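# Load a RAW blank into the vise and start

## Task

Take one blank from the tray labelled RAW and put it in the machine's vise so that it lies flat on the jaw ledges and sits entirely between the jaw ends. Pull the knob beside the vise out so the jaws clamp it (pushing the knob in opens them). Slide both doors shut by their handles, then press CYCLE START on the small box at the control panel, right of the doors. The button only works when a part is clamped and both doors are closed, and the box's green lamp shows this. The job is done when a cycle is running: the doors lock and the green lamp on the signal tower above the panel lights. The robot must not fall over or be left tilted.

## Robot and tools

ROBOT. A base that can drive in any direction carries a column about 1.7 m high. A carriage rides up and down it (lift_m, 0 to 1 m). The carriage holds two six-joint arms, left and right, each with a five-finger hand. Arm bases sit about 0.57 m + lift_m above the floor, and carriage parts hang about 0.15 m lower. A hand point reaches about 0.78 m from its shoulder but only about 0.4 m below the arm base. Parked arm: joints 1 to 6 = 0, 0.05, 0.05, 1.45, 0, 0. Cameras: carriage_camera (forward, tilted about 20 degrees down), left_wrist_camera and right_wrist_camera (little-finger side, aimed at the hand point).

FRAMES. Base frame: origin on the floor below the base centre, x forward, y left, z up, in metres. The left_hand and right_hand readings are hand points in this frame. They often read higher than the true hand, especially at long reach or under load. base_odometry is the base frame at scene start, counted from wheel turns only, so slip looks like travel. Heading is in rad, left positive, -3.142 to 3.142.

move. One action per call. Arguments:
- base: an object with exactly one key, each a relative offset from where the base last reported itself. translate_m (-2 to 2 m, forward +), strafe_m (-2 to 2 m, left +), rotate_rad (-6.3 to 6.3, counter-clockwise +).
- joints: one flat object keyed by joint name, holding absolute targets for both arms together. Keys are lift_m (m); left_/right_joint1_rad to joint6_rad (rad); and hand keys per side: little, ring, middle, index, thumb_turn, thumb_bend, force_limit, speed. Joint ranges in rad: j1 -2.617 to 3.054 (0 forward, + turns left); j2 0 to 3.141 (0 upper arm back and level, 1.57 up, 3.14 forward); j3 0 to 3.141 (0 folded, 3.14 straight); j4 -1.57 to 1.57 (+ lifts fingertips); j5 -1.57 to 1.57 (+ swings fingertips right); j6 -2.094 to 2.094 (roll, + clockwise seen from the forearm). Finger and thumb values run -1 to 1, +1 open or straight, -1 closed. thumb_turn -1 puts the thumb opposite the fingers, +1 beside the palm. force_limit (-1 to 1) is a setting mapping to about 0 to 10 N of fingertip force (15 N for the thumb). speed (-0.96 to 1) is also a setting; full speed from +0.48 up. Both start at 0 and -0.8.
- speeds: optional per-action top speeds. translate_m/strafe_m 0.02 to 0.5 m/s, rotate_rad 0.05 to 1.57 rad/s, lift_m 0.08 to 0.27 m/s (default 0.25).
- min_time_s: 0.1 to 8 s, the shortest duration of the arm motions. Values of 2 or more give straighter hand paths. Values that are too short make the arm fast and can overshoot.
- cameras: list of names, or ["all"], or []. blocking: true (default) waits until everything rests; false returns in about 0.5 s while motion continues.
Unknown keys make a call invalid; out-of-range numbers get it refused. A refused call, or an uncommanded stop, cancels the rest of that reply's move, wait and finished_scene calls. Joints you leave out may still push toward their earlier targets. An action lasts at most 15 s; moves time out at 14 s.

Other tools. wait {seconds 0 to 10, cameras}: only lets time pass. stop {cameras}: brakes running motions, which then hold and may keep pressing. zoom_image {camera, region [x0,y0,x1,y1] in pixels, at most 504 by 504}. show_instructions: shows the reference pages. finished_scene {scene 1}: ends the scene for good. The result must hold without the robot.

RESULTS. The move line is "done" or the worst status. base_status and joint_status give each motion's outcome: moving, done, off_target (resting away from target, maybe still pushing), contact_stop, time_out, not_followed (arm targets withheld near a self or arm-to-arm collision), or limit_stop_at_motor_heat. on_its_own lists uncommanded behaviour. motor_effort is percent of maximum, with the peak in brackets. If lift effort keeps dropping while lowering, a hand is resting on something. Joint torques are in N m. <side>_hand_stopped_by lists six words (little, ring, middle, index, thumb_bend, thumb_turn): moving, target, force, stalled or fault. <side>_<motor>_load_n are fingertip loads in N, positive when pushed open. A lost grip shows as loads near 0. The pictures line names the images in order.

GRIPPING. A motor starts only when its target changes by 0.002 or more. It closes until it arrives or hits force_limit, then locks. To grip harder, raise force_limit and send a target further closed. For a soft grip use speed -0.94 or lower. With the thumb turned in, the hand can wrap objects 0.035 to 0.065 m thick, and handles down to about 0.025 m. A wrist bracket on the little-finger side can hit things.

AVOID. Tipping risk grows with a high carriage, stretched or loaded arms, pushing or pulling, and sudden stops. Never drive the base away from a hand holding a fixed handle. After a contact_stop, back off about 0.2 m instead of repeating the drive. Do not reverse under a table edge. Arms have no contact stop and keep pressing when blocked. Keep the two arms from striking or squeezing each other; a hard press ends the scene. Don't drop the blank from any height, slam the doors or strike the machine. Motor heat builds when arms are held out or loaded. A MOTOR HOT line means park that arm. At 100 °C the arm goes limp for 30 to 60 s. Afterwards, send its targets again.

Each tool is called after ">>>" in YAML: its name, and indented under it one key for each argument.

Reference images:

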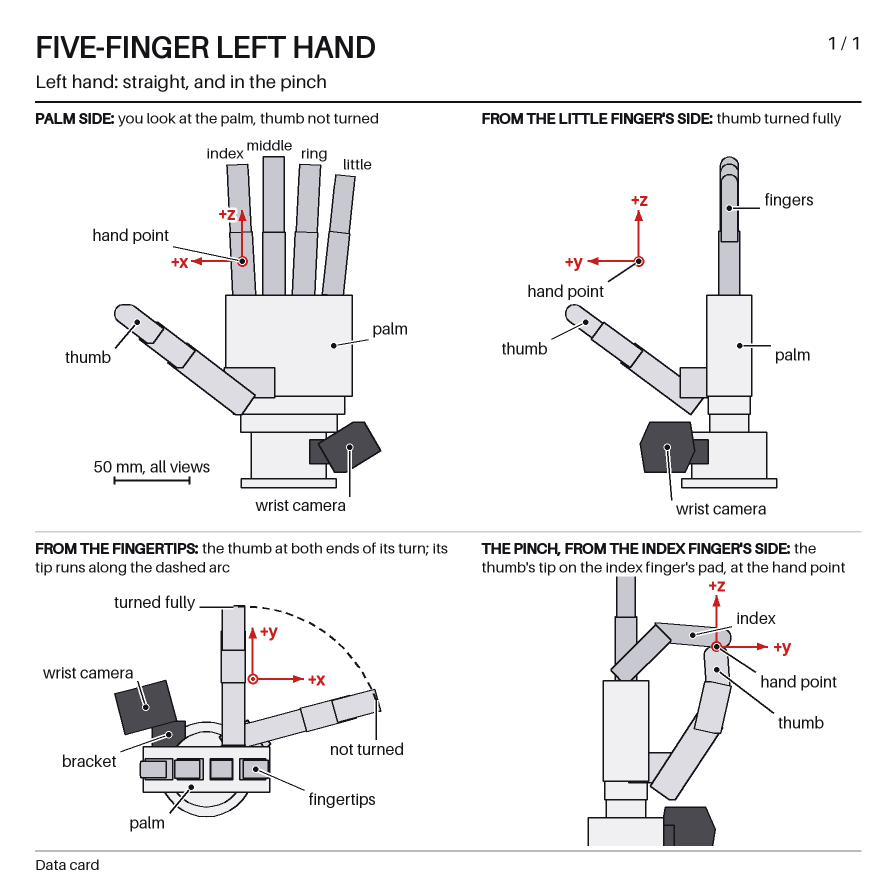

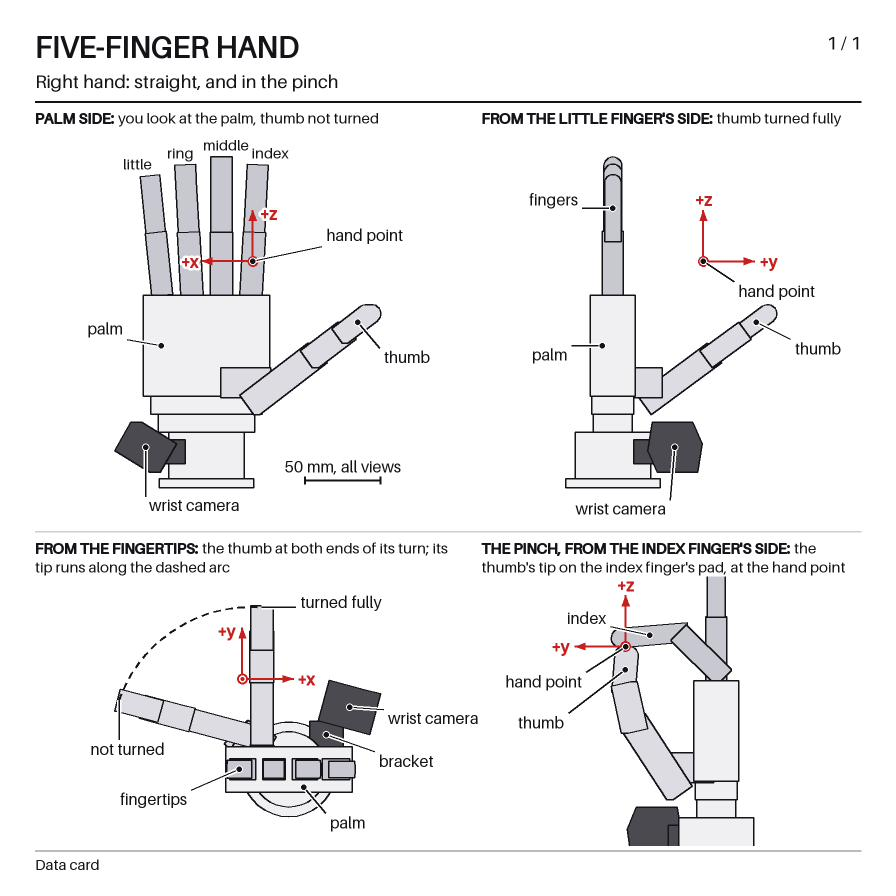

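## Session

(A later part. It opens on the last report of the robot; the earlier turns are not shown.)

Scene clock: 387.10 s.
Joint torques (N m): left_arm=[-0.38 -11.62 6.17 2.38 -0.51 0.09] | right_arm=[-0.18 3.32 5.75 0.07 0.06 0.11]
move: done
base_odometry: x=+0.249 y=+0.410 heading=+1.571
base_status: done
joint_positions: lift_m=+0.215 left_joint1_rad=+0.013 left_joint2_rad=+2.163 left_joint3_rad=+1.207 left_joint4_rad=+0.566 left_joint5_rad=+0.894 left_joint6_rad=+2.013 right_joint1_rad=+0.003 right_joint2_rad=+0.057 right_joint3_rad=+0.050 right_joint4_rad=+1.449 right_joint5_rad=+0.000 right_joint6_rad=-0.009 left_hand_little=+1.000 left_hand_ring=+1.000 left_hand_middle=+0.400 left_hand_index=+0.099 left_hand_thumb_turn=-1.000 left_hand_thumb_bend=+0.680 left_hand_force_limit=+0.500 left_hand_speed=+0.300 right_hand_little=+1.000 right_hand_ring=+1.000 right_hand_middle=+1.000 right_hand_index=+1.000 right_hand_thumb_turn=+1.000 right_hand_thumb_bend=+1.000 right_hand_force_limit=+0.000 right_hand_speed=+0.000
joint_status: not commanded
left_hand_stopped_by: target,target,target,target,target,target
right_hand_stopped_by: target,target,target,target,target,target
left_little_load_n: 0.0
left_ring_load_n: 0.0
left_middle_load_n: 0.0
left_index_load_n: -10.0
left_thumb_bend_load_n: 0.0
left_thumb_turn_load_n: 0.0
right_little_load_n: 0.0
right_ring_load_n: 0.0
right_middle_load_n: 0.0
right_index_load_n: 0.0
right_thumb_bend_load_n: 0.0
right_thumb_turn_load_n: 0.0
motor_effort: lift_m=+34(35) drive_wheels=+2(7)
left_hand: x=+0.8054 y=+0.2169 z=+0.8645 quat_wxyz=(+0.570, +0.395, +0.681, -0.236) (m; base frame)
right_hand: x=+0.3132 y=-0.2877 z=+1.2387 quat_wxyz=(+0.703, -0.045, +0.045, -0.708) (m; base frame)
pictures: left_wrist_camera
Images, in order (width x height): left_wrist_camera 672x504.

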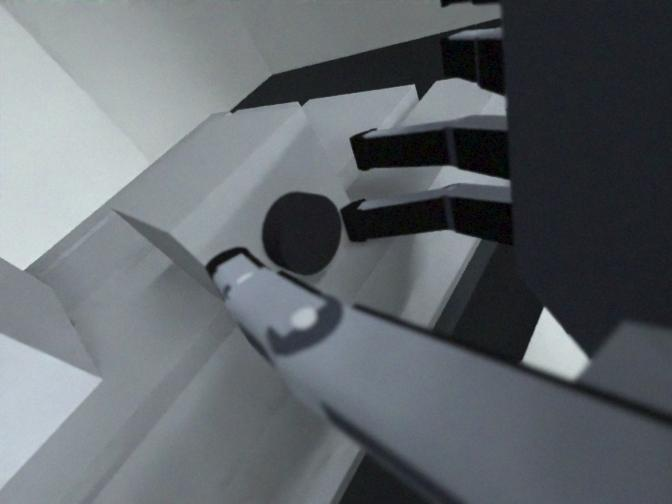

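>>> move:
  joints: {"left_hand_force_limit": -0.3, "left_hand_speed": -0.9, "left_hand_index": -0.33}

>>> move:
  base: {"translate_m": 0.005}
  joints: {"left_hand_force_limit": -0.2, "left_hand_speed": -0.85, "left_hand_thumb_bend": 0.2}
  speeds: {"translate_m": 0.02}
  cameras: ["left_wrist_camera"]

>>> zoom_image:
  camera: "left_wrist_camera"
  region: [200, 150, 400, 330]

Scene clock: 389.10 s.
Joint torques (N m): left_arm=[0.87 -11.56 6.23 2.33 -0.14 0.08] | right_arm=[-0.17 3.29 5.74 0.08 0.06 0.11]
move: off_target
base_odometry: x=+0.249 y=+0.410 heading=+1.571
base_status: not commanded
joint_positions: lift_m=+0.215 left_joint1_rad=-0.001 left_joint2_rad=+2.163 left_joint3_rad=+1.207 left_joint4_rad=+0.573 left_joint5_rad=+0.858 left_joint6_rad=+2.012 right_joint1_rad=+0.003 right_joint2_rad=+0.057 right_joint3_rad=+0.050 right_joint4_rad=+1.449 right_joint5_rad=+0.000 right_joint6_rad=-0.009 left_hand_little=+1.000 left_hand_ring=+1.000 left_hand_middle=+0.400 left_hand_index=-0.113 left_hand_thumb_turn=-1.000 left_hand_thumb_bend=+0.680 left_hand_force_limit=-0.300 left_hand_speed=-0.900 right_hand_little=+1.000 right_hand_ring=+1.000 right_hand_middle=+1.000 right_hand_index=+1.000 right_hand_thumb_turn=+1.000 right_hand_thumb_bend=+1.000 right_hand_force_limit=+0.000 right_hand_speed=+0.000
joint_status: left_hand_index off_target (ended at -0.113, target -0.330); the others done
left_hand_stopped_by: target,target,target,force,target,target
right_hand_stopped_by: target,target,target,target,target,target
left_little_load_n: 0.0
left_ring_load_n: 0.0
left_middle_load_n: 0.0
left_index_load_n: 1.5
left_thumb_bend_load_n: 0.0
left_thumb_turn_load_n: 0.0
right_little_load_n: 0.0
right_ring_load_n: 0.0
right_middle_load_n: 0.0
right_index_load_n: 0.0
right_thumb_bend_load_n: 0.0
right_thumb_turn_load_n: 0.0
motor_effort: lift_m=+34(35) drive_wheels=+2(2)
left_hand: x=+0.8081 y=+0.2150 z=+0.8647 quat_wxyz=(+0.572, +0.392, +0.684, -0.225) (m; base frame)
right_hand: x=+0.3132 y=-0.2877 z=+1.2387 quat_wxyz=(+0.703, -0.045, +0.045, -0.708) (m; base frame)
pictures: none

Scene clock: 391.27 s.
Joint torques (N m): left_arm=[0.35 -11.55 6.16 2.4 -0.49 0.1] | right_arm=[-0.17 3.28 5.75 0.1 0.06 0.11]
move: off_target
base_odometry: x=+0.249 y=+0.415 heading=+1.570
base_status: done
joint_positions: lift_m=+0.215 left_joint1_rad=+0.004 left_joint2_rad=+2.163 left_joint3_rad=+1.207 left_joint4_rad=+0.565 left_joint5_rad=+0.888 left_joint6_rad=+2.012 right_joint1_rad=+0.003 right_joint2_rad=+0.057 right_joint3_rad=+0.050 right_joint4_rad=+1.448 right_joint5_rad=+0.000 right_joint6_rad=-0.009 left_hand_little=+1.000 left_hand_ring=+1.000 left_hand_middle=+0.400 left_hand_index=-0.114 left_hand_thumb_turn=-1.000 left_hand_thumb_bend=+0.564 left_hand_force_limit=-0.200 left_hand_speed=-0.850 right_hand_little=+1.000 right_hand_ring=+1.000 right_hand_middle=+1.000 right_hand_index=+1.000 right_hand_thumb_turn=+1.000 right_hand_thumb_bend=+1.000 right_hand_force_limit=+0.000 right_hand_speed=+0.000
joint_status: left_hand_thumb_bend off_target (ended at +0.564, target +0.200); the others done
left_hand_stopped_by: target,target,target,force,force,target
right_hand_stopped_by: target,target,target,target,target,target
left_little_load_n: 0.0
left_ring_load_n: 0.5
left_middle_load_n: 0.0
left_index_load_n: -8.0
left_thumb_bend_load_n: 6.0
left_thumb_turn_load_n: 0.5
right_little_load_n: 0.0
right_ring_load_n: 0.0
right_middle_load_n: 0.0
right_index_load_n: 0.0
right_thumb_bend_load_n: 0.0
right_thumb_turn_load_n: 0.0
motor_effort: lift_m=+34(35) drive_wheels=+2(5)
left_hand: x=+0.8049 y=+0.2126 z=+0.8638 quat_wxyz=(+0.569, +0.396, +0.681, -0.237) (m; base frame)
right_hand: x=+0.3135 y=-0.2877 z=+1.2386 quat_wxyz=(+0.703, -0.046, +0.045, -0.708) (m; base frame)
pictures: left_wrist_camera
Images, in order (width x height): left_wrist_camera 672x504.

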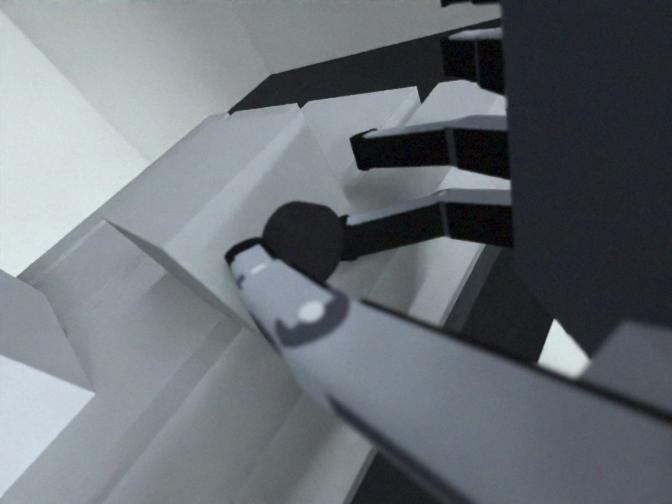

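Scaled by 2.520 from the camera's 672x504 image, which has a finer 960x720 frame.

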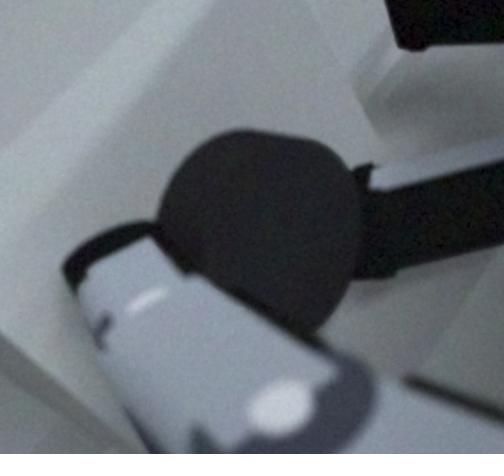

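>>> move:
  joints: {"left_hand_force_limit": 1.0, "left_hand_speed": -0.6, "left_hand_index": -0.6, "left_hand_thumb_bend": -0.2}
  cameras: ["left_wrist_camera"]

>>> zoom_image:
  camera: "left_wrist_camera"
  region: [200, 150, 400, 330]

>>> move:
  base: {"translate_m": -0.01}
  speeds: {"translate_m": 0.02}
  cameras: ["left_wrist_camera"]

Scene clock: 392.53 s.
Joint torques (N m): left_arm=[0.39 -11.54 6.22 2.41 -0.5 0.11] | right_arm=[-0.17 3.28 5.75 0.1 0.07 0.11]
move: off_target
base_odometry: x=+0.249 y=+0.415 heading=+1.570
base_status: not commanded
joint_positions: lift_m=+0.215 left_joint1_rad=+0.005 left_joint2_rad=+2.163 left_joint3_rad=+1.207 left_joint4_rad=+0.565 left_joint5_rad=+0.889 left_joint6_rad=+2.010 right_joint1_rad=+0.003 right_joint2_rad=+0.057 right_joint3_rad=+0.050 right_joint4_rad=+1.448 right_joint5_rad=+0.000 right_joint6_rad=-0.009 left_hand_little=+1.000 left_hand_ring=+1.000 left_hand_middle=+0.400 left_hand_index=-0.140 left_hand_thumb_turn=-1.000 left_hand_thumb_bend=+0.539 left_hand_force_limit=+1.000 left_hand_speed=-0.600 right_hand_little=+1.000 right_hand_ring=+1.000 right_hand_middle=+1.000 right_hand_index=+1.000 right_hand_thumb_turn=+1.000 right_hand_thumb_bend=+1.000 right_hand_force_limit=+0.000 right_hand_speed=+0.000
joint_status: left_hand_index off_target (ended at -0.140, target -0.600); left_hand_thumb_bend off_target (ended at +0.539, target -0.200); the others done
left_hand_stopped_by: target,target,target,force,force,target
right_hand_stopped_by: target,target,target,target,target,target
left_little_load_n: 0.0
left_ring_load_n: 0.0
left_middle_load_n: 0.0
left_index_load_n: 11.0
left_thumb_bend_load_n: 17.5
left_thumb_turn_load_n: 0.0
right_little_load_n: 0.0
right_ring_load_n: 0.0
right_middle_load_n: 0.0
right_index_load_n: 0.0
right_thumb_bend_load_n: 0.0
right_thumb_turn_load_n: 0.0
motor_effort: lift_m=+35(35) drive_wheels=+2(2)
left_hand: x=+0.8049 y=+0.2128 z=+0.8639 quat_wxyz=(+0.569, +0.395, +0.681, -0.238) (m; base frame)
right_hand: x=+0.3135 y=-0.2877 z=+1.2386 quat_wxyz=(+0.703, -0.046, +0.045, -0.708) (m; base frame)
pictures: left_wrist_camera
Images, in order (width x height): left_wrist_camera 672x504.

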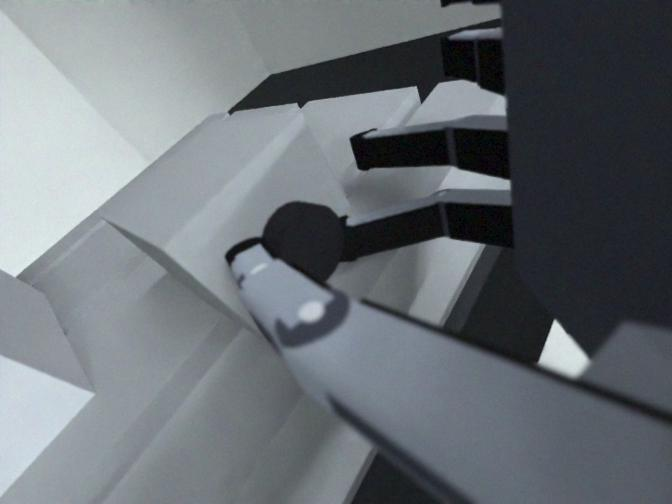

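Scaled by 2.520 from the camera's 672x504 image, which has a finer 960x720 frame.

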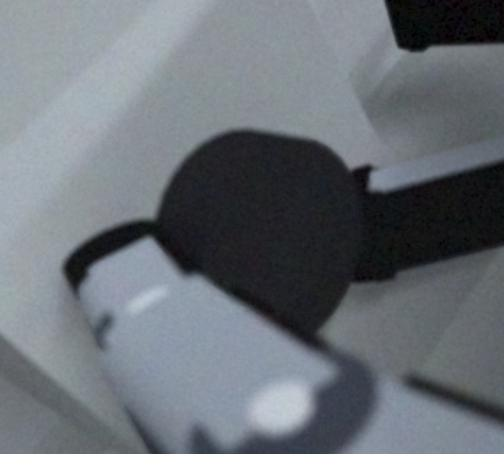

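Scene clock: 393.43 s.
Joint torques (N m): left_arm=[1.57 -12.79 5.53 2.18 0.13 0.11] | right_arm=[-0.18 3.28 5.75 0.1 0.06 0.11]
move: done
base_odometry: x=+0.249 y=+0.405 heading=+1.570
base_status: done
joint_positions: lift_m=+0.215 left_joint1_rad=-0.008 left_joint2_rad=+2.173 left_joint3_rad=+1.216 left_joint4_rad=+0.588 left_joint5_rad=+0.831 left_joint6_rad=+2.010 right_joint1_rad=+0.003 right_joint2_rad=+0.057 right_joint3_rad=+0.050 right_joint4_rad=+1.448 right_joint5_rad=+0.000 right_joint6_rad=-0.009 left_hand_little=+1.000 left_hand_ring=+1.000 left_hand_middle=+0.400 left_hand_index=-0.140 left_hand_thumb_turn=-1.000 left_hand_thumb_bend=+0.539 left_hand_force_limit=+1.000 left_hand_speed=-0.600 right_hand_little=+1.000 right_hand_ring=+1.000 right_hand_middle=+1.000 right_hand_index=+1.000 right_hand_thumb_turn=+1.000 right_hand_thumb_bend=+1.000 right_hand_force_limit=+0.000 right_hand_speed=+0.000
joint_status: not commanded
left_hand_stopped_by: target,target,target,force,force,target
right_hand_stopped_by: target,target,target,target,target,target
left_little_load_n: 0.0
left_ring_load_n: 0.0
left_middle_load_n: 0.0
left_index_load_n: 20.0
left_thumb_bend_load_n: 13.5
left_thumb_turn_load_n: 2.5
right_little_load_n: 0.0
right_ring_load_n: 0.0
right_middle_load_n: 0.0
right_index_load_n: 0.0
right_thumb_bend_load_n: 0.0
right_thumb_turn_load_n: 0.0
motor_effort: lift_m=+34(35) drive_wheels=-3(6)
left_hand: x=+0.8131 y=+0.2159 z=+0.8644 quat_wxyz=(+0.576, +0.390, +0.686, -0.214) (m; base frame)
right_hand: x=+0.3135 y=-0.2877 z=+1.2386 quat_wxyz=(+0.703, -0.046, +0.045, -0.708) (m; base frame)
pictures: left_wrist_camera
Images, in order (width x height): left_wrist_camera 672x504.

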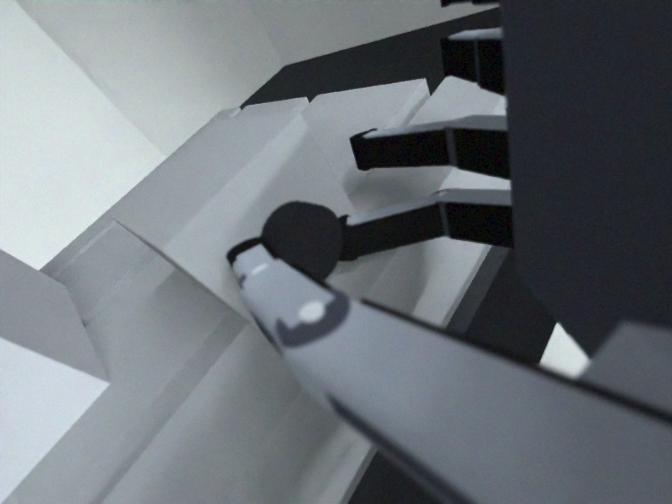

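>>> move:
  base: {"strafe_m": -0.01}
  speeds: {"strafe_m": 0.02}

>>> move:
  base: {"translate_m": -0.005}
  speeds: {"translate_m": 0.02}

>>> move:
  base: {"translate_m": -0.005}
  speeds: {"translate_m": 0.02}
  cameras: ["left_wrist_camera"]

Scene clock: 394.50 s.
Joint torques (N m): left_arm=[0.66 -12.74 5.55 2.2 0.15 0.1] | right_arm=[-0.18 3.28 5.78 0.1 0.07 0.11]
move: done
base_odometry: x=+0.259 y=+0.405 heading=+1.571
base_status: done
joint_positions: lift_m=+0.215 left_joint1_rad=+0.001 left_joint2_rad=+2.173 left_joint3_rad=+1.216 left_joint4_rad=+0.586 left_joint5_rad=+0.831 left_joint6_rad=+2.010 right_joint1_rad=+0.003 right_joint2_rad=+0.057 right_joint3_rad=+0.050 right_joint4_rad=+1.448 right_joint5_rad=+0.000 right_joint6_rad=-0.009 left_hand_little=+1.000 left_hand_ring=+1.000 left_hand_middle=+0.400 left_hand_index=-0.140 left_hand_thumb_turn=-1.000 left_hand_thumb_bend=+0.539 left_hand_force_limit=+1.000 left_hand_speed=-0.600 right_hand_little=+1.000 right_hand_ring=+1.000 right_hand_middle=+1.000 right_hand_index=+1.000 right_hand_thumb_turn=+1.000 right_hand_thumb_bend=+1.000 right_hand_force_limit=+0.000 right_hand_speed=+0.000
joint_status: not commanded
left_hand_stopped_by: target,target,target,force,force,target
right_hand_stopped_by: target,target,target,target,target,target
left_little_load_n: 0.0
left_ring_load_n: 0.0
left_middle_load_n: 0.0
left_index_load_n: 15.0
left_thumb_bend_load_n: 16.5
left_thumb_turn_load_n: 2.0
right_little_load_n: 0.0
right_ring_load_n: 0.0
right_middle_load_n: 0.0
right_index_load_n: 0.0
right_thumb_bend_load_n: 0.0
right_thumb_turn_load_n: 0.0
motor_effort: lift_m=+34(35) drive_wheels=+2(5)
left_hand: x=+0.8137 y=+0.2210 z=+0.8639 quat_wxyz=(+0.576, +0.387, +0.688, -0.213) (m; base frame)
right_hand: x=+0.3135 y=-0.2876 z=+1.2386 quat_wxyz=(+0.703, -0.046, +0.045, -0.708) (m; base frame)
pictures: none

Scene clock: 395.13 s.
Joint torques (N m): left_arm=[1.1 -13.09 5.45 2.15 0.47 0.1] | right_arm=[-0.18 3.3 5.78 0.12 0.07 0.11]
move: done
base_odometry: x=+0.259 y=+0.401 heading=+1.571
base_status: done
joint_positions: lift_m=+0.215 left_joint1_rad=-0.003 left_joint2_rad=+2.176 left_joint3_rad=+1.219 left_joint4_rad=+0.593 left_joint5_rad=+0.803 left_joint6_rad=+2.010 right_joint1_rad=+0.003 right_joint2_rad=+0.057 right_joint3_rad=+0.050 right_joint4_rad=+1.448 right_joint5_rad=+0.000 right_joint6_rad=-0.009 left_hand_little=+1.000 left_hand_ring=+1.000 left_hand_middle=+0.400 left_hand_index=-0.139 left_hand_thumb_turn=-1.000 left_hand_thumb_bend=+0.539 left_hand_force_limit=+1.000 left_hand_speed=-0.600 right_hand_little=+1.000 right_hand_ring=+1.000 right_hand_middle=+1.000 right_hand_index=+1.000 right_hand_thumb_turn=+1.000 right_hand_thumb_bend=+1.000 right_hand_force_limit=+0.000 right_hand_speed=+0.000
joint_status: not commanded
left_hand_stopped_by: target,target,target,force,force,target
right_hand_stopped_by: target,target,target,target,target,target
left_little_load_n: 0.0
left_ring_load_n: 0.0
left_middle_load_n: 0.0
left_index_load_n: 21.0
left_thumb_bend_load_n: 14.0
left_thumb_turn_load_n: 2.0
right_little_load_n: 0.0
right_ring_load_n: 0.0
right_middle_load_n: 0.0
right_index_load_n: 0.0
right_thumb_bend_load_n: 0.0
right_thumb_turn_load_n: 0.0
motor_effort: lift_m=+34(35) drive_wheels=-4(8)
left_hand: x=+0.8172 y=+0.2236 z=+0.8645 quat_wxyz=(+0.579, +0.383, +0.691, -0.201) (m; base frame)
right_hand: x=+0.3136 y=-0.2876 z=+1.2386 quat_wxyz=(+0.703, -0.046, +0.045, -0.708) (m; base frame)
pictures: none

Scene clock: 395.77 s.
Joint torques (N m): left_arm=[1.18 -13.22 5.22 2.14 0.33 0.11] | right_arm=[-0.17 3.26 5.74 0.09 0.07 0.11]
move: done
base_odometry: x=+0.258 y=+0.396 heading=+1.571
base_status: done
joint_positions: lift_m=+0.215 left_joint1_rad=-0.004 left_joint2_rad=+2.177 left_joint3_rad=+1.220 left_joint4_rad=+0.592 left_joint5_rad=+0.814 left_joint6_rad=+2.010 right_joint1_rad=+0.003 right_joint2_rad=+0.057 right_joint3_rad=+0.050 right_joint4_rad=+1.448 right_joint5_rad=+0.000 right_joint6_rad=-0.009 left_hand_little=+1.000 left_hand_ring=+1.000 left_hand_middle=+0.400 left_hand_index=-0.141 left_hand_thumb_turn=-1.000 left_hand_thumb_bend=+0.535 left_hand_force_limit=+1.000 left_hand_speed=-0.600 right_hand_little=+1.000 right_hand_ring=+1.000 right_hand_middle=+1.000 right_hand_index=+1.000 right_hand_thumb_turn=+1.000 right_hand_thumb_bend=+1.000 right_hand_force_limit=+0.000 right_hand_speed=+0.000
joint_status: not commanded
left_hand_stopped_by: target,target,target,force,force,target
right_hand_stopped_by: target,target,target,target,target,target
left_little_load_n: 0.0
left_ring_load_n: 0.0
left_middle_load_n: 0.0
left_index_load_n: 0.5
left_thumb_bend_load_n: 0.0
left_thumb_turn_load_n: 0.5
right_little_load_n: 0.0
right_ring_load_n: 0.0
right_middle_load_n: 0.0
right_index_load_n: 0.0
right_thumb_bend_load_n: 0.0
right_thumb_turn_load_n: 0.0
motor_effort: lift_m=+34(35) drive_wheels=+1(8)
left_hand: x=+0.8163 y=+0.2212 z=+0.8643 quat_wxyz=(+0.579, +0.385, +0.689, -0.206) (m; base frame)
right_hand: x=+0.3136 y=-0.2876 z=+1.2386 quat_wxyz=(+0.703, -0.046, +0.045, -0.708) (m; base frame)
pictures: left_wrist_camera
Images, in order (width x height): left_wrist_camera 672x504.

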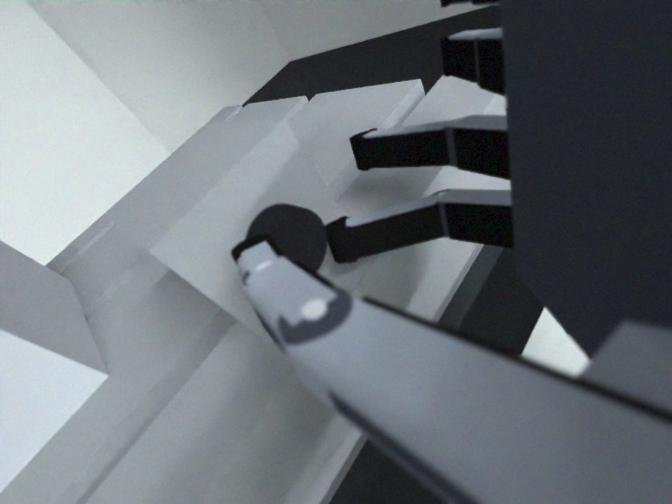

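>>> move:
  base: {"strafe_m": 0.005}
  joints: {"left_hand_speed": 0.3, "left_hand_thumb_bend": 0.68, "left_hand_index": 0.1}
  speeds: {"strafe_m": 0.03}
  cameras: ["left_wrist_camera"]

>>> move:
  base: {"translate_m": 0.016}
  speeds: {"translate_m": 0.04}

>>> move:
  joints: {"left_hand_force_limit": -0.3, "left_hand_speed": -0.85, "left_hand_index": -0.33}

>>> move:
  base: {"translate_m": 0.006}
  joints: {"left_hand_force_limit": -0.2, "left_hand_speed": -0.8, "left_hand_thumb_bend": 0.2}
  speeds: {"translate_m": 0.02}
  cameras: ["left_wrist_camera"]

>>> zoom_image:
  camera: "left_wrist_camera"
  region: [200, 150, 400, 330]

Scene clock: 397.17 s.
Joint torques (N m): left_arm=[0.79 -13.08 5.2 2.15 0.36 0.11] | right_arm=[-0.18 3.28 5.74 0.09 0.08 0.11]
move: done
base_odometry: x=+0.254 y=+0.396 heading=+1.571
base_status: done
joint_positions: lift_m=+0.215 left_joint1_rad=+0.002 left_joint2_rad=+2.177 left_joint3_rad=+1.220 left_joint4_rad=+0.593 left_joint5_rad=+0.815 left_joint6_rad=+2.010 right_joint1_rad=+0.003 right_joint2_rad=+0.057 right_joint3_rad=+0.050 right_joint4_rad=+1.448 right_joint5_rad=-0.001 right_joint6_rad=-0.009 left_hand_little=+1.000 left_hand_ring=+1.000 left_hand_middle=+0.400 left_hand_index=+0.100 left_hand_thumb_turn=-1.000 left_hand_thumb_bend=+0.680 left_hand_force_limit=+1.000 left_hand_speed=+0.300 right_hand_little=+1.000 right_hand_ring=+1.000 right_hand_middle=+1.000 right_hand_index=+1.000 right_hand_thumb_turn=+1.000 right_hand_thumb_bend=+1.000 right_hand_force_limit=+0.000 right_hand_speed=+0.000
joint_status: all done
left_hand_stopped_by: target,target,target,target,target,target
right_hand_stopped_by: target,target,target,target,target,target
left_little_load_n: 0.0
left_ring_load_n: 0.0
left_middle_load_n: 0.5
left_index_load_n: 0.0
left_thumb_bend_load_n: 0.0
left_thumb_turn_load_n: 0.0
right_little_load_n: 0.0
right_ring_load_n: 0.0
right_middle_load_n: 0.0
right_index_load_n: 0.0
right_thumb_bend_load_n: 0.0
right_thumb_turn_load_n: 0.0
motor_effort: lift_m=+34(35) drive_wheels=+1(7)
left_hand: x=+0.8168 y=+0.2243 z=+0.8645 quat_wxyz=(+0.579, +0.384, +0.689, -0.204) (m; base frame)
right_hand: x=+0.3136 y=-0.2876 z=+1.2386 quat_wxyz=(+0.703, -0.046, +0.045, -0.708) (m; base frame)
pictures: left_wrist_camera
Images, in order (width x height): left_wrist_camera 672x504.

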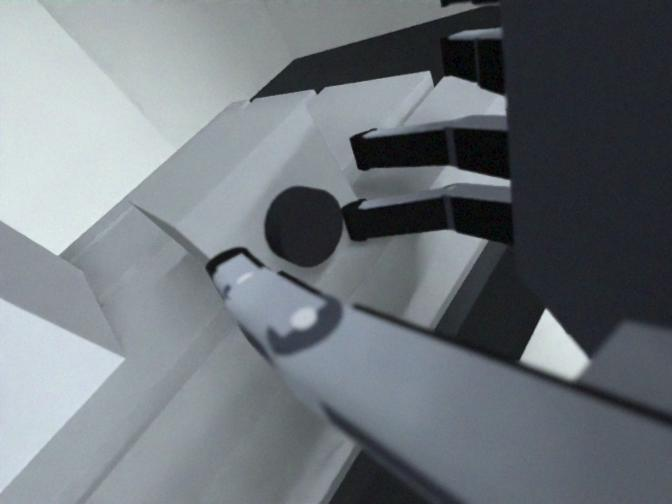

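Scene clock: 398.03 s.
Joint torques (N m): left_arm=[-1.72 -12.49 6.09 2.32 -0.73 0.12] | right_arm=[-0.18 3.29 5.74 0.07 0.07 0.11]
move: done
base_odometry: x=+0.254 y=+0.412 heading=+1.571
base_status: done
joint_positions: lift_m=+0.215 left_joint1_rad=+0.026 left_joint2_rad=+2.172 left_joint3_rad=+1.208 left_joint4_rad=+0.569 left_joint5_rad=+0.910 left_joint6_rad=+2.010 right_joint1_rad=+0.003 right_joint2_rad=+0.057 right_joint3_rad=+0.050 right_joint4_rad=+1.449 right_joint5_rad=-0.001 right_joint6_rad=-0.009 left_hand_little=+1.000 left_hand_ring=+1.000 left_hand_middle=+0.400 left_hand_index=+0.099 left_hand_thumb_turn=-1.000 left_hand_thumb_bend=+0.680 left_hand_force_limit=+1.000 left_hand_speed=+0.300 right_hand_little=+1.000 right_hand_ring=+1.000 right_hand_middle=+1.000 right_hand_index=+1.000 right_hand_thumb_turn=+1.000 right_hand_thumb_bend=+1.000 right_hand_force_limit=+0.000 right_hand_speed=+0.000
joint_status: not commanded
left_hand_stopped_by: target,target,target,target,target,target
right_hand_stopped_by: target,target,target,target,target,target
left_little_load_n: 0.0
left_ring_load_n: 0.0
left_middle_load_n: 0.0
left_index_load_n: -18.5
left_thumb_bend_load_n: 0.0
left_thumb_turn_load_n: 0.0
right_little_load_n: 0.0
right_ring_load_n: 0.0
right_middle_load_n: 0.0
right_index_load_n: 0.0
right_thumb_bend_load_n: 0.0
right_thumb_turn_load_n: 0.0
motor_effort: lift_m=+34(35) drive_wheels=+2(5)
left_hand: x=+0.8051 y=+0.2218 z=+0.8606 quat_wxyz=(+0.569, +0.392, +0.682, -0.241) (m; base frame)
right_hand: x=+0.3132 y=-0.2876 z=+1.2387 quat_wxyz=(+0.704, -0.046, +0.045, -0.708) (m; base frame)
pictures: none

Scene clock: 399.30 s.
Joint torques (N m): left_arm=[0.72 -12.55 6.09 2.28 -0.09 0.11] | right_arm=[-0.18 3.26 5.74 0.08 0.07 0.11]
move: off_target
base_odometry: x=+0.254 y=+0.412 heading=+1.571
base_status: not commanded
joint_positions: lift_m=+0.215 left_joint1_rad=+0.001 left_joint2_rad=+2.172 left_joint3_rad=+1.208 left_joint4_rad=+0.578 left_joint5_rad=+0.854 left_joint6_rad=+2.010 right_joint1_rad=+0.003 right_joint2_rad=+0.057 right_joint3_rad=+0.050 right_joint4_rad=+1.449 right_joint5_rad=-0.001 right_joint6_rad=-0.009 left_hand_little=+1.000 left_hand_ring=+1.000 left_hand_middle=+0.400 left_hand_index=-0.189 left_hand_thumb_turn=-1.000 left_hand_thumb_bend=+0.680 left_hand_force_limit=-0.300 left_hand_speed=-0.850 right_hand_little=+1.000 right_hand_ring=+1.000 right_hand_middle=+1.000 right_hand_index=+1.000 right_hand_thumb_turn=+1.000 right_hand_thumb_bend=+1.000 right_hand_force_limit=+0.000 right_hand_speed=+0.000
joint_status: left_hand_index off_target (ended at -0.189, target -0.330); the others done
left_hand_stopped_by: target,target,target,force,target,target
right_hand_stopped_by: target,target,target,target,target,target
left_little_load_n: 0.0
left_ring_load_n: 0.0
left_middle_load_n: 0.0
left_index_load_n: 1.0
left_thumb_bend_load_n: -0.5
left_thumb_turn_load_n: 0.0
right_little_load_n: 0.0
right_ring_load_n: 0.0
right_middle_load_n: 0.0
right_index_load_n: 0.0
right_thumb_bend_load_n: 0.0
right_thumb_turn_load_n: 0.0
motor_effort: lift_m=+34(35) drive_wheels=+2(2)
left_hand: x=+0.8088 y=+0.2167 z=+0.8602 quat_wxyz=(+0.571, +0.390, +0.687, -0.224) (m; base frame)
right_hand: x=+0.3132 y=-0.2876 z=+1.2387 quat_wxyz=(+0.704, -0.046, +0.045, -0.708) (m; base frame)
pictures: none

Scene clock: 401.23 s.
Joint torques (N m): left_arm=[-0.28 -12.53 6.46 2.33 -0.48 0.1] | right_arm=[-0.18 3.28 5.76 0.1 0.07 0.11]
move: off_target
base_odometry: x=+0.254 y=+0.417 heading=+1.570
base_status: done
joint_positions: lift_m=+0.215 left_joint1_rad=+0.012 left_joint2_rad=+2.172 left_joint3_rad=+1.203 left_joint4_rad=+0.570 left_joint5_rad=+0.889 left_joint6_rad=+2.010 right_joint1_rad=+0.003 right_joint2_rad=+0.057 right_joint3_rad=+0.050 right_joint4_rad=+1.448 right_joint5_rad=-0.001 right_joint6_rad=-0.009 left_hand_little=+1.000 left_hand_ring=+1.000 left_hand_middle=+0.400 left_hand_index=-0.189 left_hand_thumb_turn=-1.000 left_hand_thumb_bend=+0.590 left_hand_force_limit=-0.200 left_hand_speed=-0.800 right_hand_little=+1.000 right_hand_ring=+1.000 right_hand_middle=+1.000 right_hand_index=+1.000 right_hand_thumb_turn=+1.000 right_hand_thumb_bend=+1.000 right_hand_force_limit=+0.000 right_hand_speed=+0.000
joint_status: left_hand_thumb_bend off_target (ended at +0.590, target +0.200); the others done
left_hand_stopped_by: target,target,target,force,force,target
right_hand_stopped_by: target,target,target,target,target,target
left_little_load_n: 0.0
left_ring_load_n: 0.0
left_middle_load_n: 0.0
left_index_load_n: 5.0
left_thumb_bend_load_n: 6.0
left_thumb_turn_load_n: -6.5
right_little_load_n: 0.0
right_ring_load_n: 0.0
right_middle_load_n: 0.0
right_index_load_n: 0.0
right_thumb_bend_load_n: 0.0
right_thumb_turn_load_n: 0.0
motor_effort: lift_m=+34(35) drive_wheels=+2(5)
left_hand: x=+0.8044 y=+0.2168 z=+0.8577 quat_wxyz=(+0.566, +0.392, +0.685, -0.238) (m; base frame)
right_hand: x=+0.3136 y=-0.2876 z=+1.2386 quat_wxyz=(+0.703, -0.046, +0.045, -0.708) (m; base frame)
pictures: left_wrist_camera
Images, in order (width x height): left_wrist_camera 672x504.

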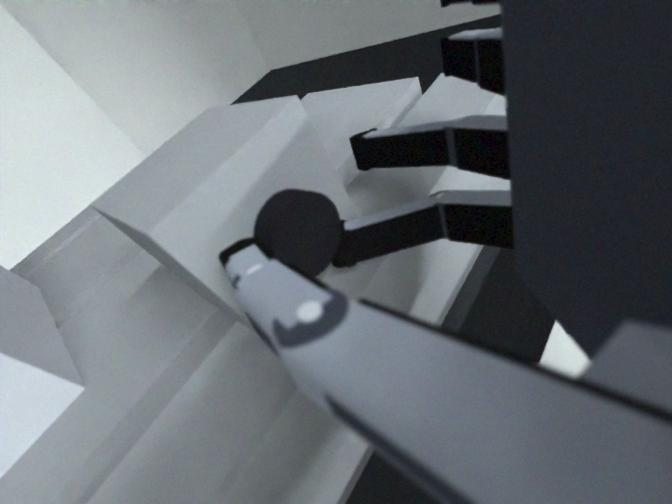

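Scaled by 2.520 from the camera's 672x504 image, which has a finer 960x720 frame.

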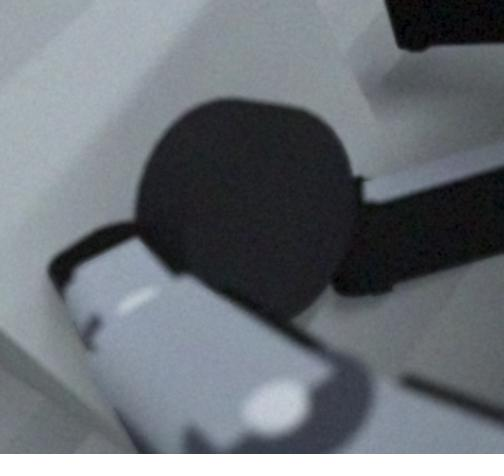

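>>> move:
  joints: {"left_hand_speed": 0.3, "left_hand_thumb_bend": 0.64, "left_hand_index": -0.1, "lift_m": 0.2235}
  cameras: ["left_wrist_camera"]

>>> move:
  joints: {"left_hand_force_limit": -0.2, "left_hand_speed": -0.8, "left_hand_thumb_bend": 0.2, "left_hand_index": -0.34}
  cameras: ["left_wrist_camera"]

>>> zoom_image:
  camera: "left_wrist_camera"
  region: [200, 150, 400, 330]

Scene clock: 401.90 s.
Joint torques (N m): left_arm=[-0.09 -12.51 6.46 2.57 -0.46 0.16] | right_arm=[-0.2 3.3 5.7 0.08 0.07 0.11]
move: done
base_odometry: x=+0.254 y=+0.417 heading=+1.570
base_status: not commanded
joint_positions: lift_m=+0.223 left_joint1_rad=+0.011 left_joint2_rad=+2.172 left_joint3_rad=+1.203 left_joint4_rad=+0.549 left_joint5_rad=+0.885 left_joint6_rad=+2.005 right_joint1_rad=+0.003 right_joint2_rad=+0.057 right_joint3_rad=+0.050 right_joint4_rad=+1.448 right_joint5_rad=-0.001 right_joint6_rad=-0.009 left_hand_little=+1.000 left_hand_ring=+1.000 left_hand_middle=+0.400 left_hand_index=-0.101 left_hand_thumb_turn=-1.000 left_hand_thumb_bend=+0.640 left_hand_force_limit=-0.200 left_hand_speed=+0.300 right_hand_little=+1.000 right_hand_ring=+1.000 right_hand_middle=+1.000 right_hand_index=+1.000 right_hand_thumb_turn=+1.000 right_hand_thumb_bend=+1.000 right_hand_force_limit=+0.000 right_hand_speed=+0.000
joint_status: all done
left_hand_stopped_by: target,target,target,target,target,target
right_hand_stopped_by: target,target,target,target,target,target
left_little_load_n: 0.0
left_ring_load_n: 0.0
left_middle_load_n: 0.0
left_index_load_n: -8.5
left_thumb_bend_load_n: 0.0
left_thumb_turn_load_n: 0.0
right_little_load_n: 0.0
right_ring_load_n: 0.0
right_middle_load_n: 0.0
right_index_load_n: 0.0
right_thumb_bend_load_n: 0.0
right_thumb_turn_load_n: 0.0
motor_effort: lift_m=+34(40) drive_wheels=+2(3)
left_hand: x=+0.8024 y=+0.2169 z=+0.8605 quat_wxyz=(+0.559, +0.387, +0.692, -0.242) (m; base frame)
right_hand: x=+0.3136 y=-0.2876 z=+1.2466 quat_wxyz=(+0.703, -0.046, +0.045, -0.708) (m; base frame)
pictures: left_wrist_camera
Images, in order (width x height): left_wrist_camera 672x504.

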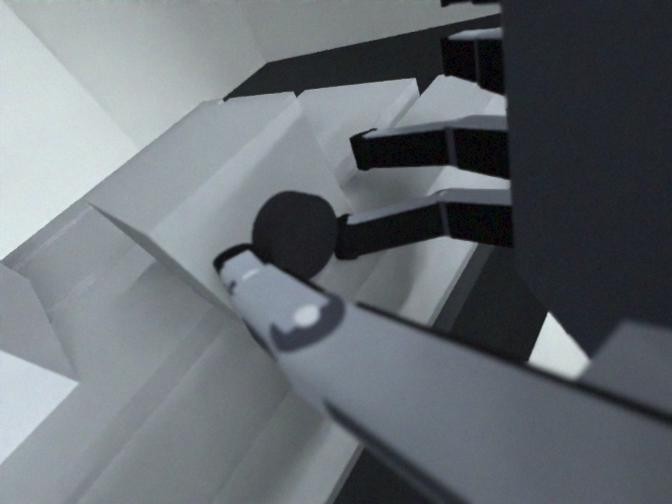

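Scene clock: 403.70 s.
Joint torques (N m): left_arm=[0.14 -12.52 6.48 2.57 -0.22 0.18] | right_arm=[-0.18 3.28 5.75 0.1 0.08 0.11]
move: off_target
base_odometry: x=+0.254 y=+0.417 heading=+1.570
base_status: not commanded
joint_positions: lift_m=+0.223 left_joint1_rad=+0.007 left_joint2_rad=+2.172 left_joint3_rad=+1.203 left_joint4_rad=+0.549 left_joint5_rad=+0.868 left_joint6_rad=+2.005 right_joint1_rad=+0.003 right_joint2_rad=+0.057 right_joint3_rad=+0.050 right_joint4_rad=+1.448 right_joint5_rad=-0.001 right_joint6_rad=-0.009 left_hand_little=+1.000 left_hand_ring=+1.000 left_hand_middle=+0.400 left_hand_index=-0.189 left_hand_thumb_turn=-1.000 left_hand_thumb_bend=+0.588 left_hand_force_limit=-0.200 left_hand_speed=-0.800 right_hand_little=+1.000 right_hand_ring=+1.000 right_hand_middle=+1.000 right_hand_index=+1.000 right_hand_thumb_turn=+1.000 right_hand_thumb_bend=+1.000 right_hand_force_limit=+0.000 right_hand_speed=+0.000
joint_status: left_hand_index off_target (ended at -0.189, target -0.340); left_hand_thumb_bend off_target (ended at +0.588, target +0.200); the others done
left_hand_stopped_by: target,target,target,force,force,target
right_hand_stopped_by: target,target,target,target,target,target
left_little_load_n: 0.0
left_ring_load_n: 0.0
left_middle_load_n: 0.0
left_index_load_n: 8.0
left_thumb_bend_load_n: 6.5
left_thumb_turn_load_n: -1.5
right_little_load_n: 0.0
right_ring_load_n: 0.0
right_middle_load_n: 0.0
right_index_load_n: 0.0
right_thumb_bend_load_n: 0.0
right_thumb_turn_load_n: 0.0
motor_effort: lift_m=+34(34) drive_wheels=+2(2)
left_hand: x=+0.8038 y=+0.2180 z=+0.8599 quat_wxyz=(+0.559, +0.385, +0.696, -0.236) (m; base frame)
right_hand: x=+0.3136 y=-0.2876 z=+1.2466 quat_wxyz=(+0.703, -0.046, +0.045, -0.708) (m; base frame)
pictures: left_wrist_camera
Images, in order (width x height): left_wrist_camera 672x504.

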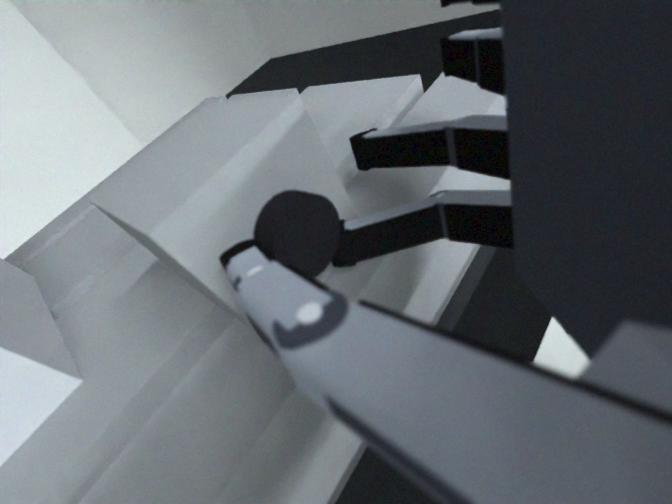

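Scaled by 2.520 from the camera's 672x504 image, which has a finer 960x720 frame.

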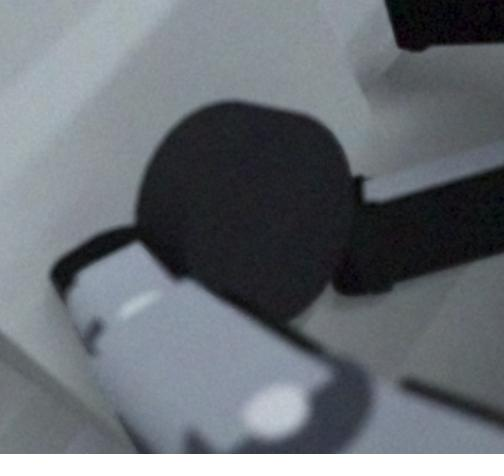

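>>> move:
  joints: {"left_hand_force_limit": 1.0, "left_hand_speed": -0.5, "left_hand_index": -0.6, "left_hand_thumb_bend": -0.2}

>>> move:
  base: {"translate_m": -0.01}
  speeds: {"translate_m": 0.02}

>>> move:
  base: {"translate_m": -0.004}
  joints: {"left_joint5_rad": 0.86}
  speeds: {"translate_m": 0.02}

>>> move:
  base: {"translate_m": -0.003}
  joints: {"left_joint5_rad": 0.89}
  speeds: {"translate_m": 0.02}
  cameras: ["left_wrist_camera"]

Scene clock: 404.80 s.
Joint torques (N m): left_arm=[0.14 -12.52 6.42 2.58 -0.19 0.17] | right_arm=[-0.17 3.28 5.75 0.09 0.07 0.11]
move: off_target
base_odometry: x=+0.254 y=+0.417 heading=+1.570
base_status: not commanded
joint_positions: lift_m=+0.223 left_joint1_rad=+0.007 left_joint2_rad=+2.172 left_joint3_rad=+1.203 left_joint4_rad=+0.549 left_joint5_rad=+0.865 left_joint6_rad=+2.004 right_joint1_rad=+0.003 right_joint2_rad=+0.057 right_joint3_rad=+0.050 right_joint4_rad=+1.448 right_joint5_rad=-0.001 right_joint6_rad=-0.009 left_hand_little=+1.000 left_hand_ring=+1.000 left_hand_middle=+0.400 left_hand_index=-0.211 left_hand_thumb_turn=-1.000 left_hand_thumb_bend=+0.556 left_hand_force_limit=+1.000 left_hand_speed=-0.500 right_hand_little=+1.000 right_hand_ring=+1.000 right_hand_middle=+1.000 right_hand_index=+1.000 right_hand_thumb_turn=+1.000 right_hand_thumb_bend=+1.000 right_hand_force_limit=+0.000 right_hand_speed=+0.000
joint_status: left_hand_index off_target (ended at -0.211, target -0.600); left_hand_thumb_bend off_target (ended at +0.556, target -0.200); the others done
left_hand_stopped_by: target,target,target,force,force,target
right_hand_stopped_by: target,target,target,target,target,target
left_little_load_n: 0.0
left_ring_load_n: 0.0
left_middle_load_n: 0.0
left_index_load_n: 20.5
left_thumb_bend_load_n: 18.5
left_thumb_turn_load_n: -3.0
right_little_load_n: 0.0
right_ring_load_n: 0.0
right_middle_load_n: 0.0
right_index_load_n: 0.5
right_thumb_bend_load_n: 0.0
right_thumb_turn_load_n: 0.0
motor_effort: lift_m=+34(34) drive_wheels=+2(2)
left_hand: x=+0.8040 y=+0.2184 z=+0.8598 quat_wxyz=(+0.559, +0.384, +0.696, -0.235) (m; base frame)
right_hand: x=+0.3136 y=-0.2876 z=+1.2466 quat_wxyz=(+0.703, -0.046, +0.045, -0.708) (m; base frame)
pictures: none

Scene clock: 405.70 s.
Joint torques (N m): left_arm=[1.48 -13.82 5.61 2.4 0.44 0.17] | right_arm=[-0.18 3.26 5.76 0.1 0.07 0.11]
move: done
base_odometry: x=+0.254 y=+0.408 heading=+1.571
base_status: done
joint_positions: lift_m=+0.223 left_joint1_rad=-0.007 left_joint2_rad=+2.184 left_joint3_rad=+1.214 left_joint4_rad=+0.569 left_joint5_rad=+0.809 left_joint6_rad=+2.004 right_joint1_rad=+0.003 right_joint2_rad=+0.057 right_joint3_rad=+0.050 right_joint4_rad=+1.448 right_joint5_rad=-0.001 right_joint6_rad=-0.009 left_hand_little=+1.000 left_hand_ring=+1.000 left_hand_middle=+0.400 left_hand_index=-0.210 left_hand_thumb_turn=-1.000 left_hand_thumb_bend=+0.556 left_hand_force_limit=+1.000 left_hand_speed=-0.500 right_hand_little=+1.000 right_hand_ring=+1.000 right_hand_middle=+1.000 right_hand_index=+1.000 right_hand_thumb_turn=+1.000 right_hand_thumb_bend=+1.000 right_hand_force_limit=+0.000 right_hand_speed=+0.000
joint_status: not commanded
left_hand_stopped_by: target,target,target,force,force,target
right_hand_stopped_by: target,target,target,target,target,target
left_little_load_n: 0.0
left_ring_load_n: 0.5
left_middle_load_n: 0.0
left_index_load_n: 22.5
left_thumb_bend_load_n: 14.0
left_thumb_turn_load_n: -1.5
right_little_load_n: 0.0
right_ring_load_n: 0.0
right_middle_load_n: 0.0
right_index_load_n: 0.0
right_thumb_bend_load_n: 0.0
right_thumb_turn_load_n: 0.0
motor_effort: lift_m=+34(34) drive_wheels=-4(6)
left_hand: x=+0.8121 y=+0.2200 z=+0.8600 quat_wxyz=(+0.565, +0.380, +0.700, -0.214) (m; base frame)
right_hand: x=+0.3136 y=-0.2876 z=+1.2466 quat_wxyz=(+0.703, -0.046, +0.045, -0.708) (m; base frame)
pictures: none

Scene clock: 406.40 s.
Joint torques (N m): left_arm=[1.03 -13.87 5.61 2.45 0.54 0.17] | right_arm=[-0.17 3.28 5.71 0.08 0.07 0.11]
move: done
base_odometry: x=+0.254 y=+0.404 heading=+1.571
base_status: done
joint_positions: lift_m=+0.223 left_joint1_rad=-0.002 left_joint2_rad=+2.185 left_joint3_rad=+1.214 left_joint4_rad=+0.562 left_joint5_rad=+0.840 left_joint6_rad=+2.004 right_joint1_rad=+0.003 right_joint2_rad=+0.057 right_joint3_rad=+0.050 right_joint4_rad=+1.448 right_joint5_rad=-0.001 right_joint6_rad=-0.009 left_hand_little=+1.000 left_hand_ring=+1.000 left_hand_middle=+0.400 left_hand_index=-0.212 left_hand_thumb_turn=-1.000 left_hand_thumb_bend=+0.552 left_hand_force_limit=+1.000 left_hand_speed=-0.500 right_hand_little=+1.000 right_hand_ring=+1.000 right_hand_middle=+1.000 right_hand_index=+1.000 right_hand_thumb_turn=+1.000 right_hand_thumb_bend=+1.000 right_hand_force_limit=+0.000 right_hand_speed=+0.000
joint_status: all done
left_hand_stopped_by: target,target,target,force,force,target
right_hand_stopped_by: target,target,target,target,target,target
left_little_load_n: 0.0
left_ring_load_n: 0.0
left_middle_load_n: 0.0
left_index_load_n: 1.0
left_thumb_bend_load_n: 0.5
left_thumb_turn_load_n: 0.5
right_little_load_n: 0.0
right_ring_load_n: 0.0
right_middle_load_n: 0.0
right_index_load_n: 0.0
right_thumb_bend_load_n: 0.0
right_thumb_turn_load_n: 0.0
motor_effort: lift_m=+34(34) drive_wheels=+2(9)
left_hand: x=+0.8091 y=+0.2176 z=+0.8591 quat_wxyz=(+0.562, +0.383, +0.697, -0.226) (m; base frame)
right_hand: x=+0.3137 y=-0.2876 z=+1.2466 quat_wxyz=(+0.703, -0.046, +0.045, -0.708) (m; base frame)
pictures: none

Scene clock: 407.03 s.
Joint torques (N m): left_arm=[0.92 -13.87 5.6 2.05 0.47 0.16] | right_arm=[-0.18 3.28 5.79 0.05 0.08 0.11]
move: done
base_odometry: x=+0.253 y=+0.401 heading=+1.571
base_status: done
joint_positions: lift_m=+0.223 left_joint1_rad=+0.000 left_joint2_rad=+2.185 left_joint3_rad=+1.214 left_joint4_rad=+0.592 left_joint5_rad=+0.876 left_joint6_rad=+2.004 right_joint1_rad=+0.003 right_joint2_rad=+0.057 right_joint3_rad=+0.050 right_joint4_rad=+1.448 right_joint5_rad=-0.001 right_joint6_rad=-0.009 left_hand_little=+1.000 left_hand_ring=+1.000 left_hand_middle=+0.400 left_hand_index=-0.212 left_hand_thumb_turn=-1.000 left_hand_thumb_bend=+0.552 left_hand_force_limit=+1.000 left_hand_speed=-0.500 right_hand_little=+1.000 right_hand_ring=+1.000 right_hand_middle=+1.000 right_hand_index=+1.000 right_hand_thumb_turn=+1.000 right_hand_thumb_bend=+1.000 right_hand_force_limit=+0.000 right_hand_speed=+0.000
joint_status: all done
left_hand_stopped_by: target,target,target,force,force,target
right_hand_stopped_by: target,target,target,target,target,target
left_little_load_n: 0.0
left_ring_load_n: 0.0
left_middle_load_n: 0.0
left_index_load_n: 0.0
left_thumb_bend_load_n: 0.0
left_thumb_turn_load_n: 0.0
right_little_load_n: -0.5
right_ring_load_n: 0.0
right_middle_load_n: 0.0
right_index_load_n: 0.0
right_thumb_bend_load_n: 0.0
right_thumb_turn_load_n: 0.0
motor_effort: lift_m=+34(34) drive_wheels=+1(8)
left_hand: x=+0.8088 y=+0.2121 z=+0.8674 quat_wxyz=(+0.572, +0.394, +0.681, -0.234) (m; base frame)
right_hand: x=+0.3136 y=-0.2876 z=+1.2466 quat_wxyz=(+0.703, -0.046, +0.045, -0.708) (m; base frame)
pictures: left_wrist_camera
Images, in order (width x height): left_wrist_camera 672x504.

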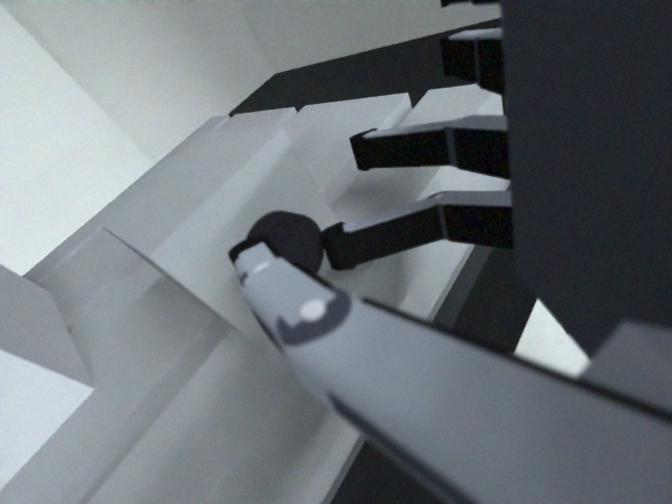

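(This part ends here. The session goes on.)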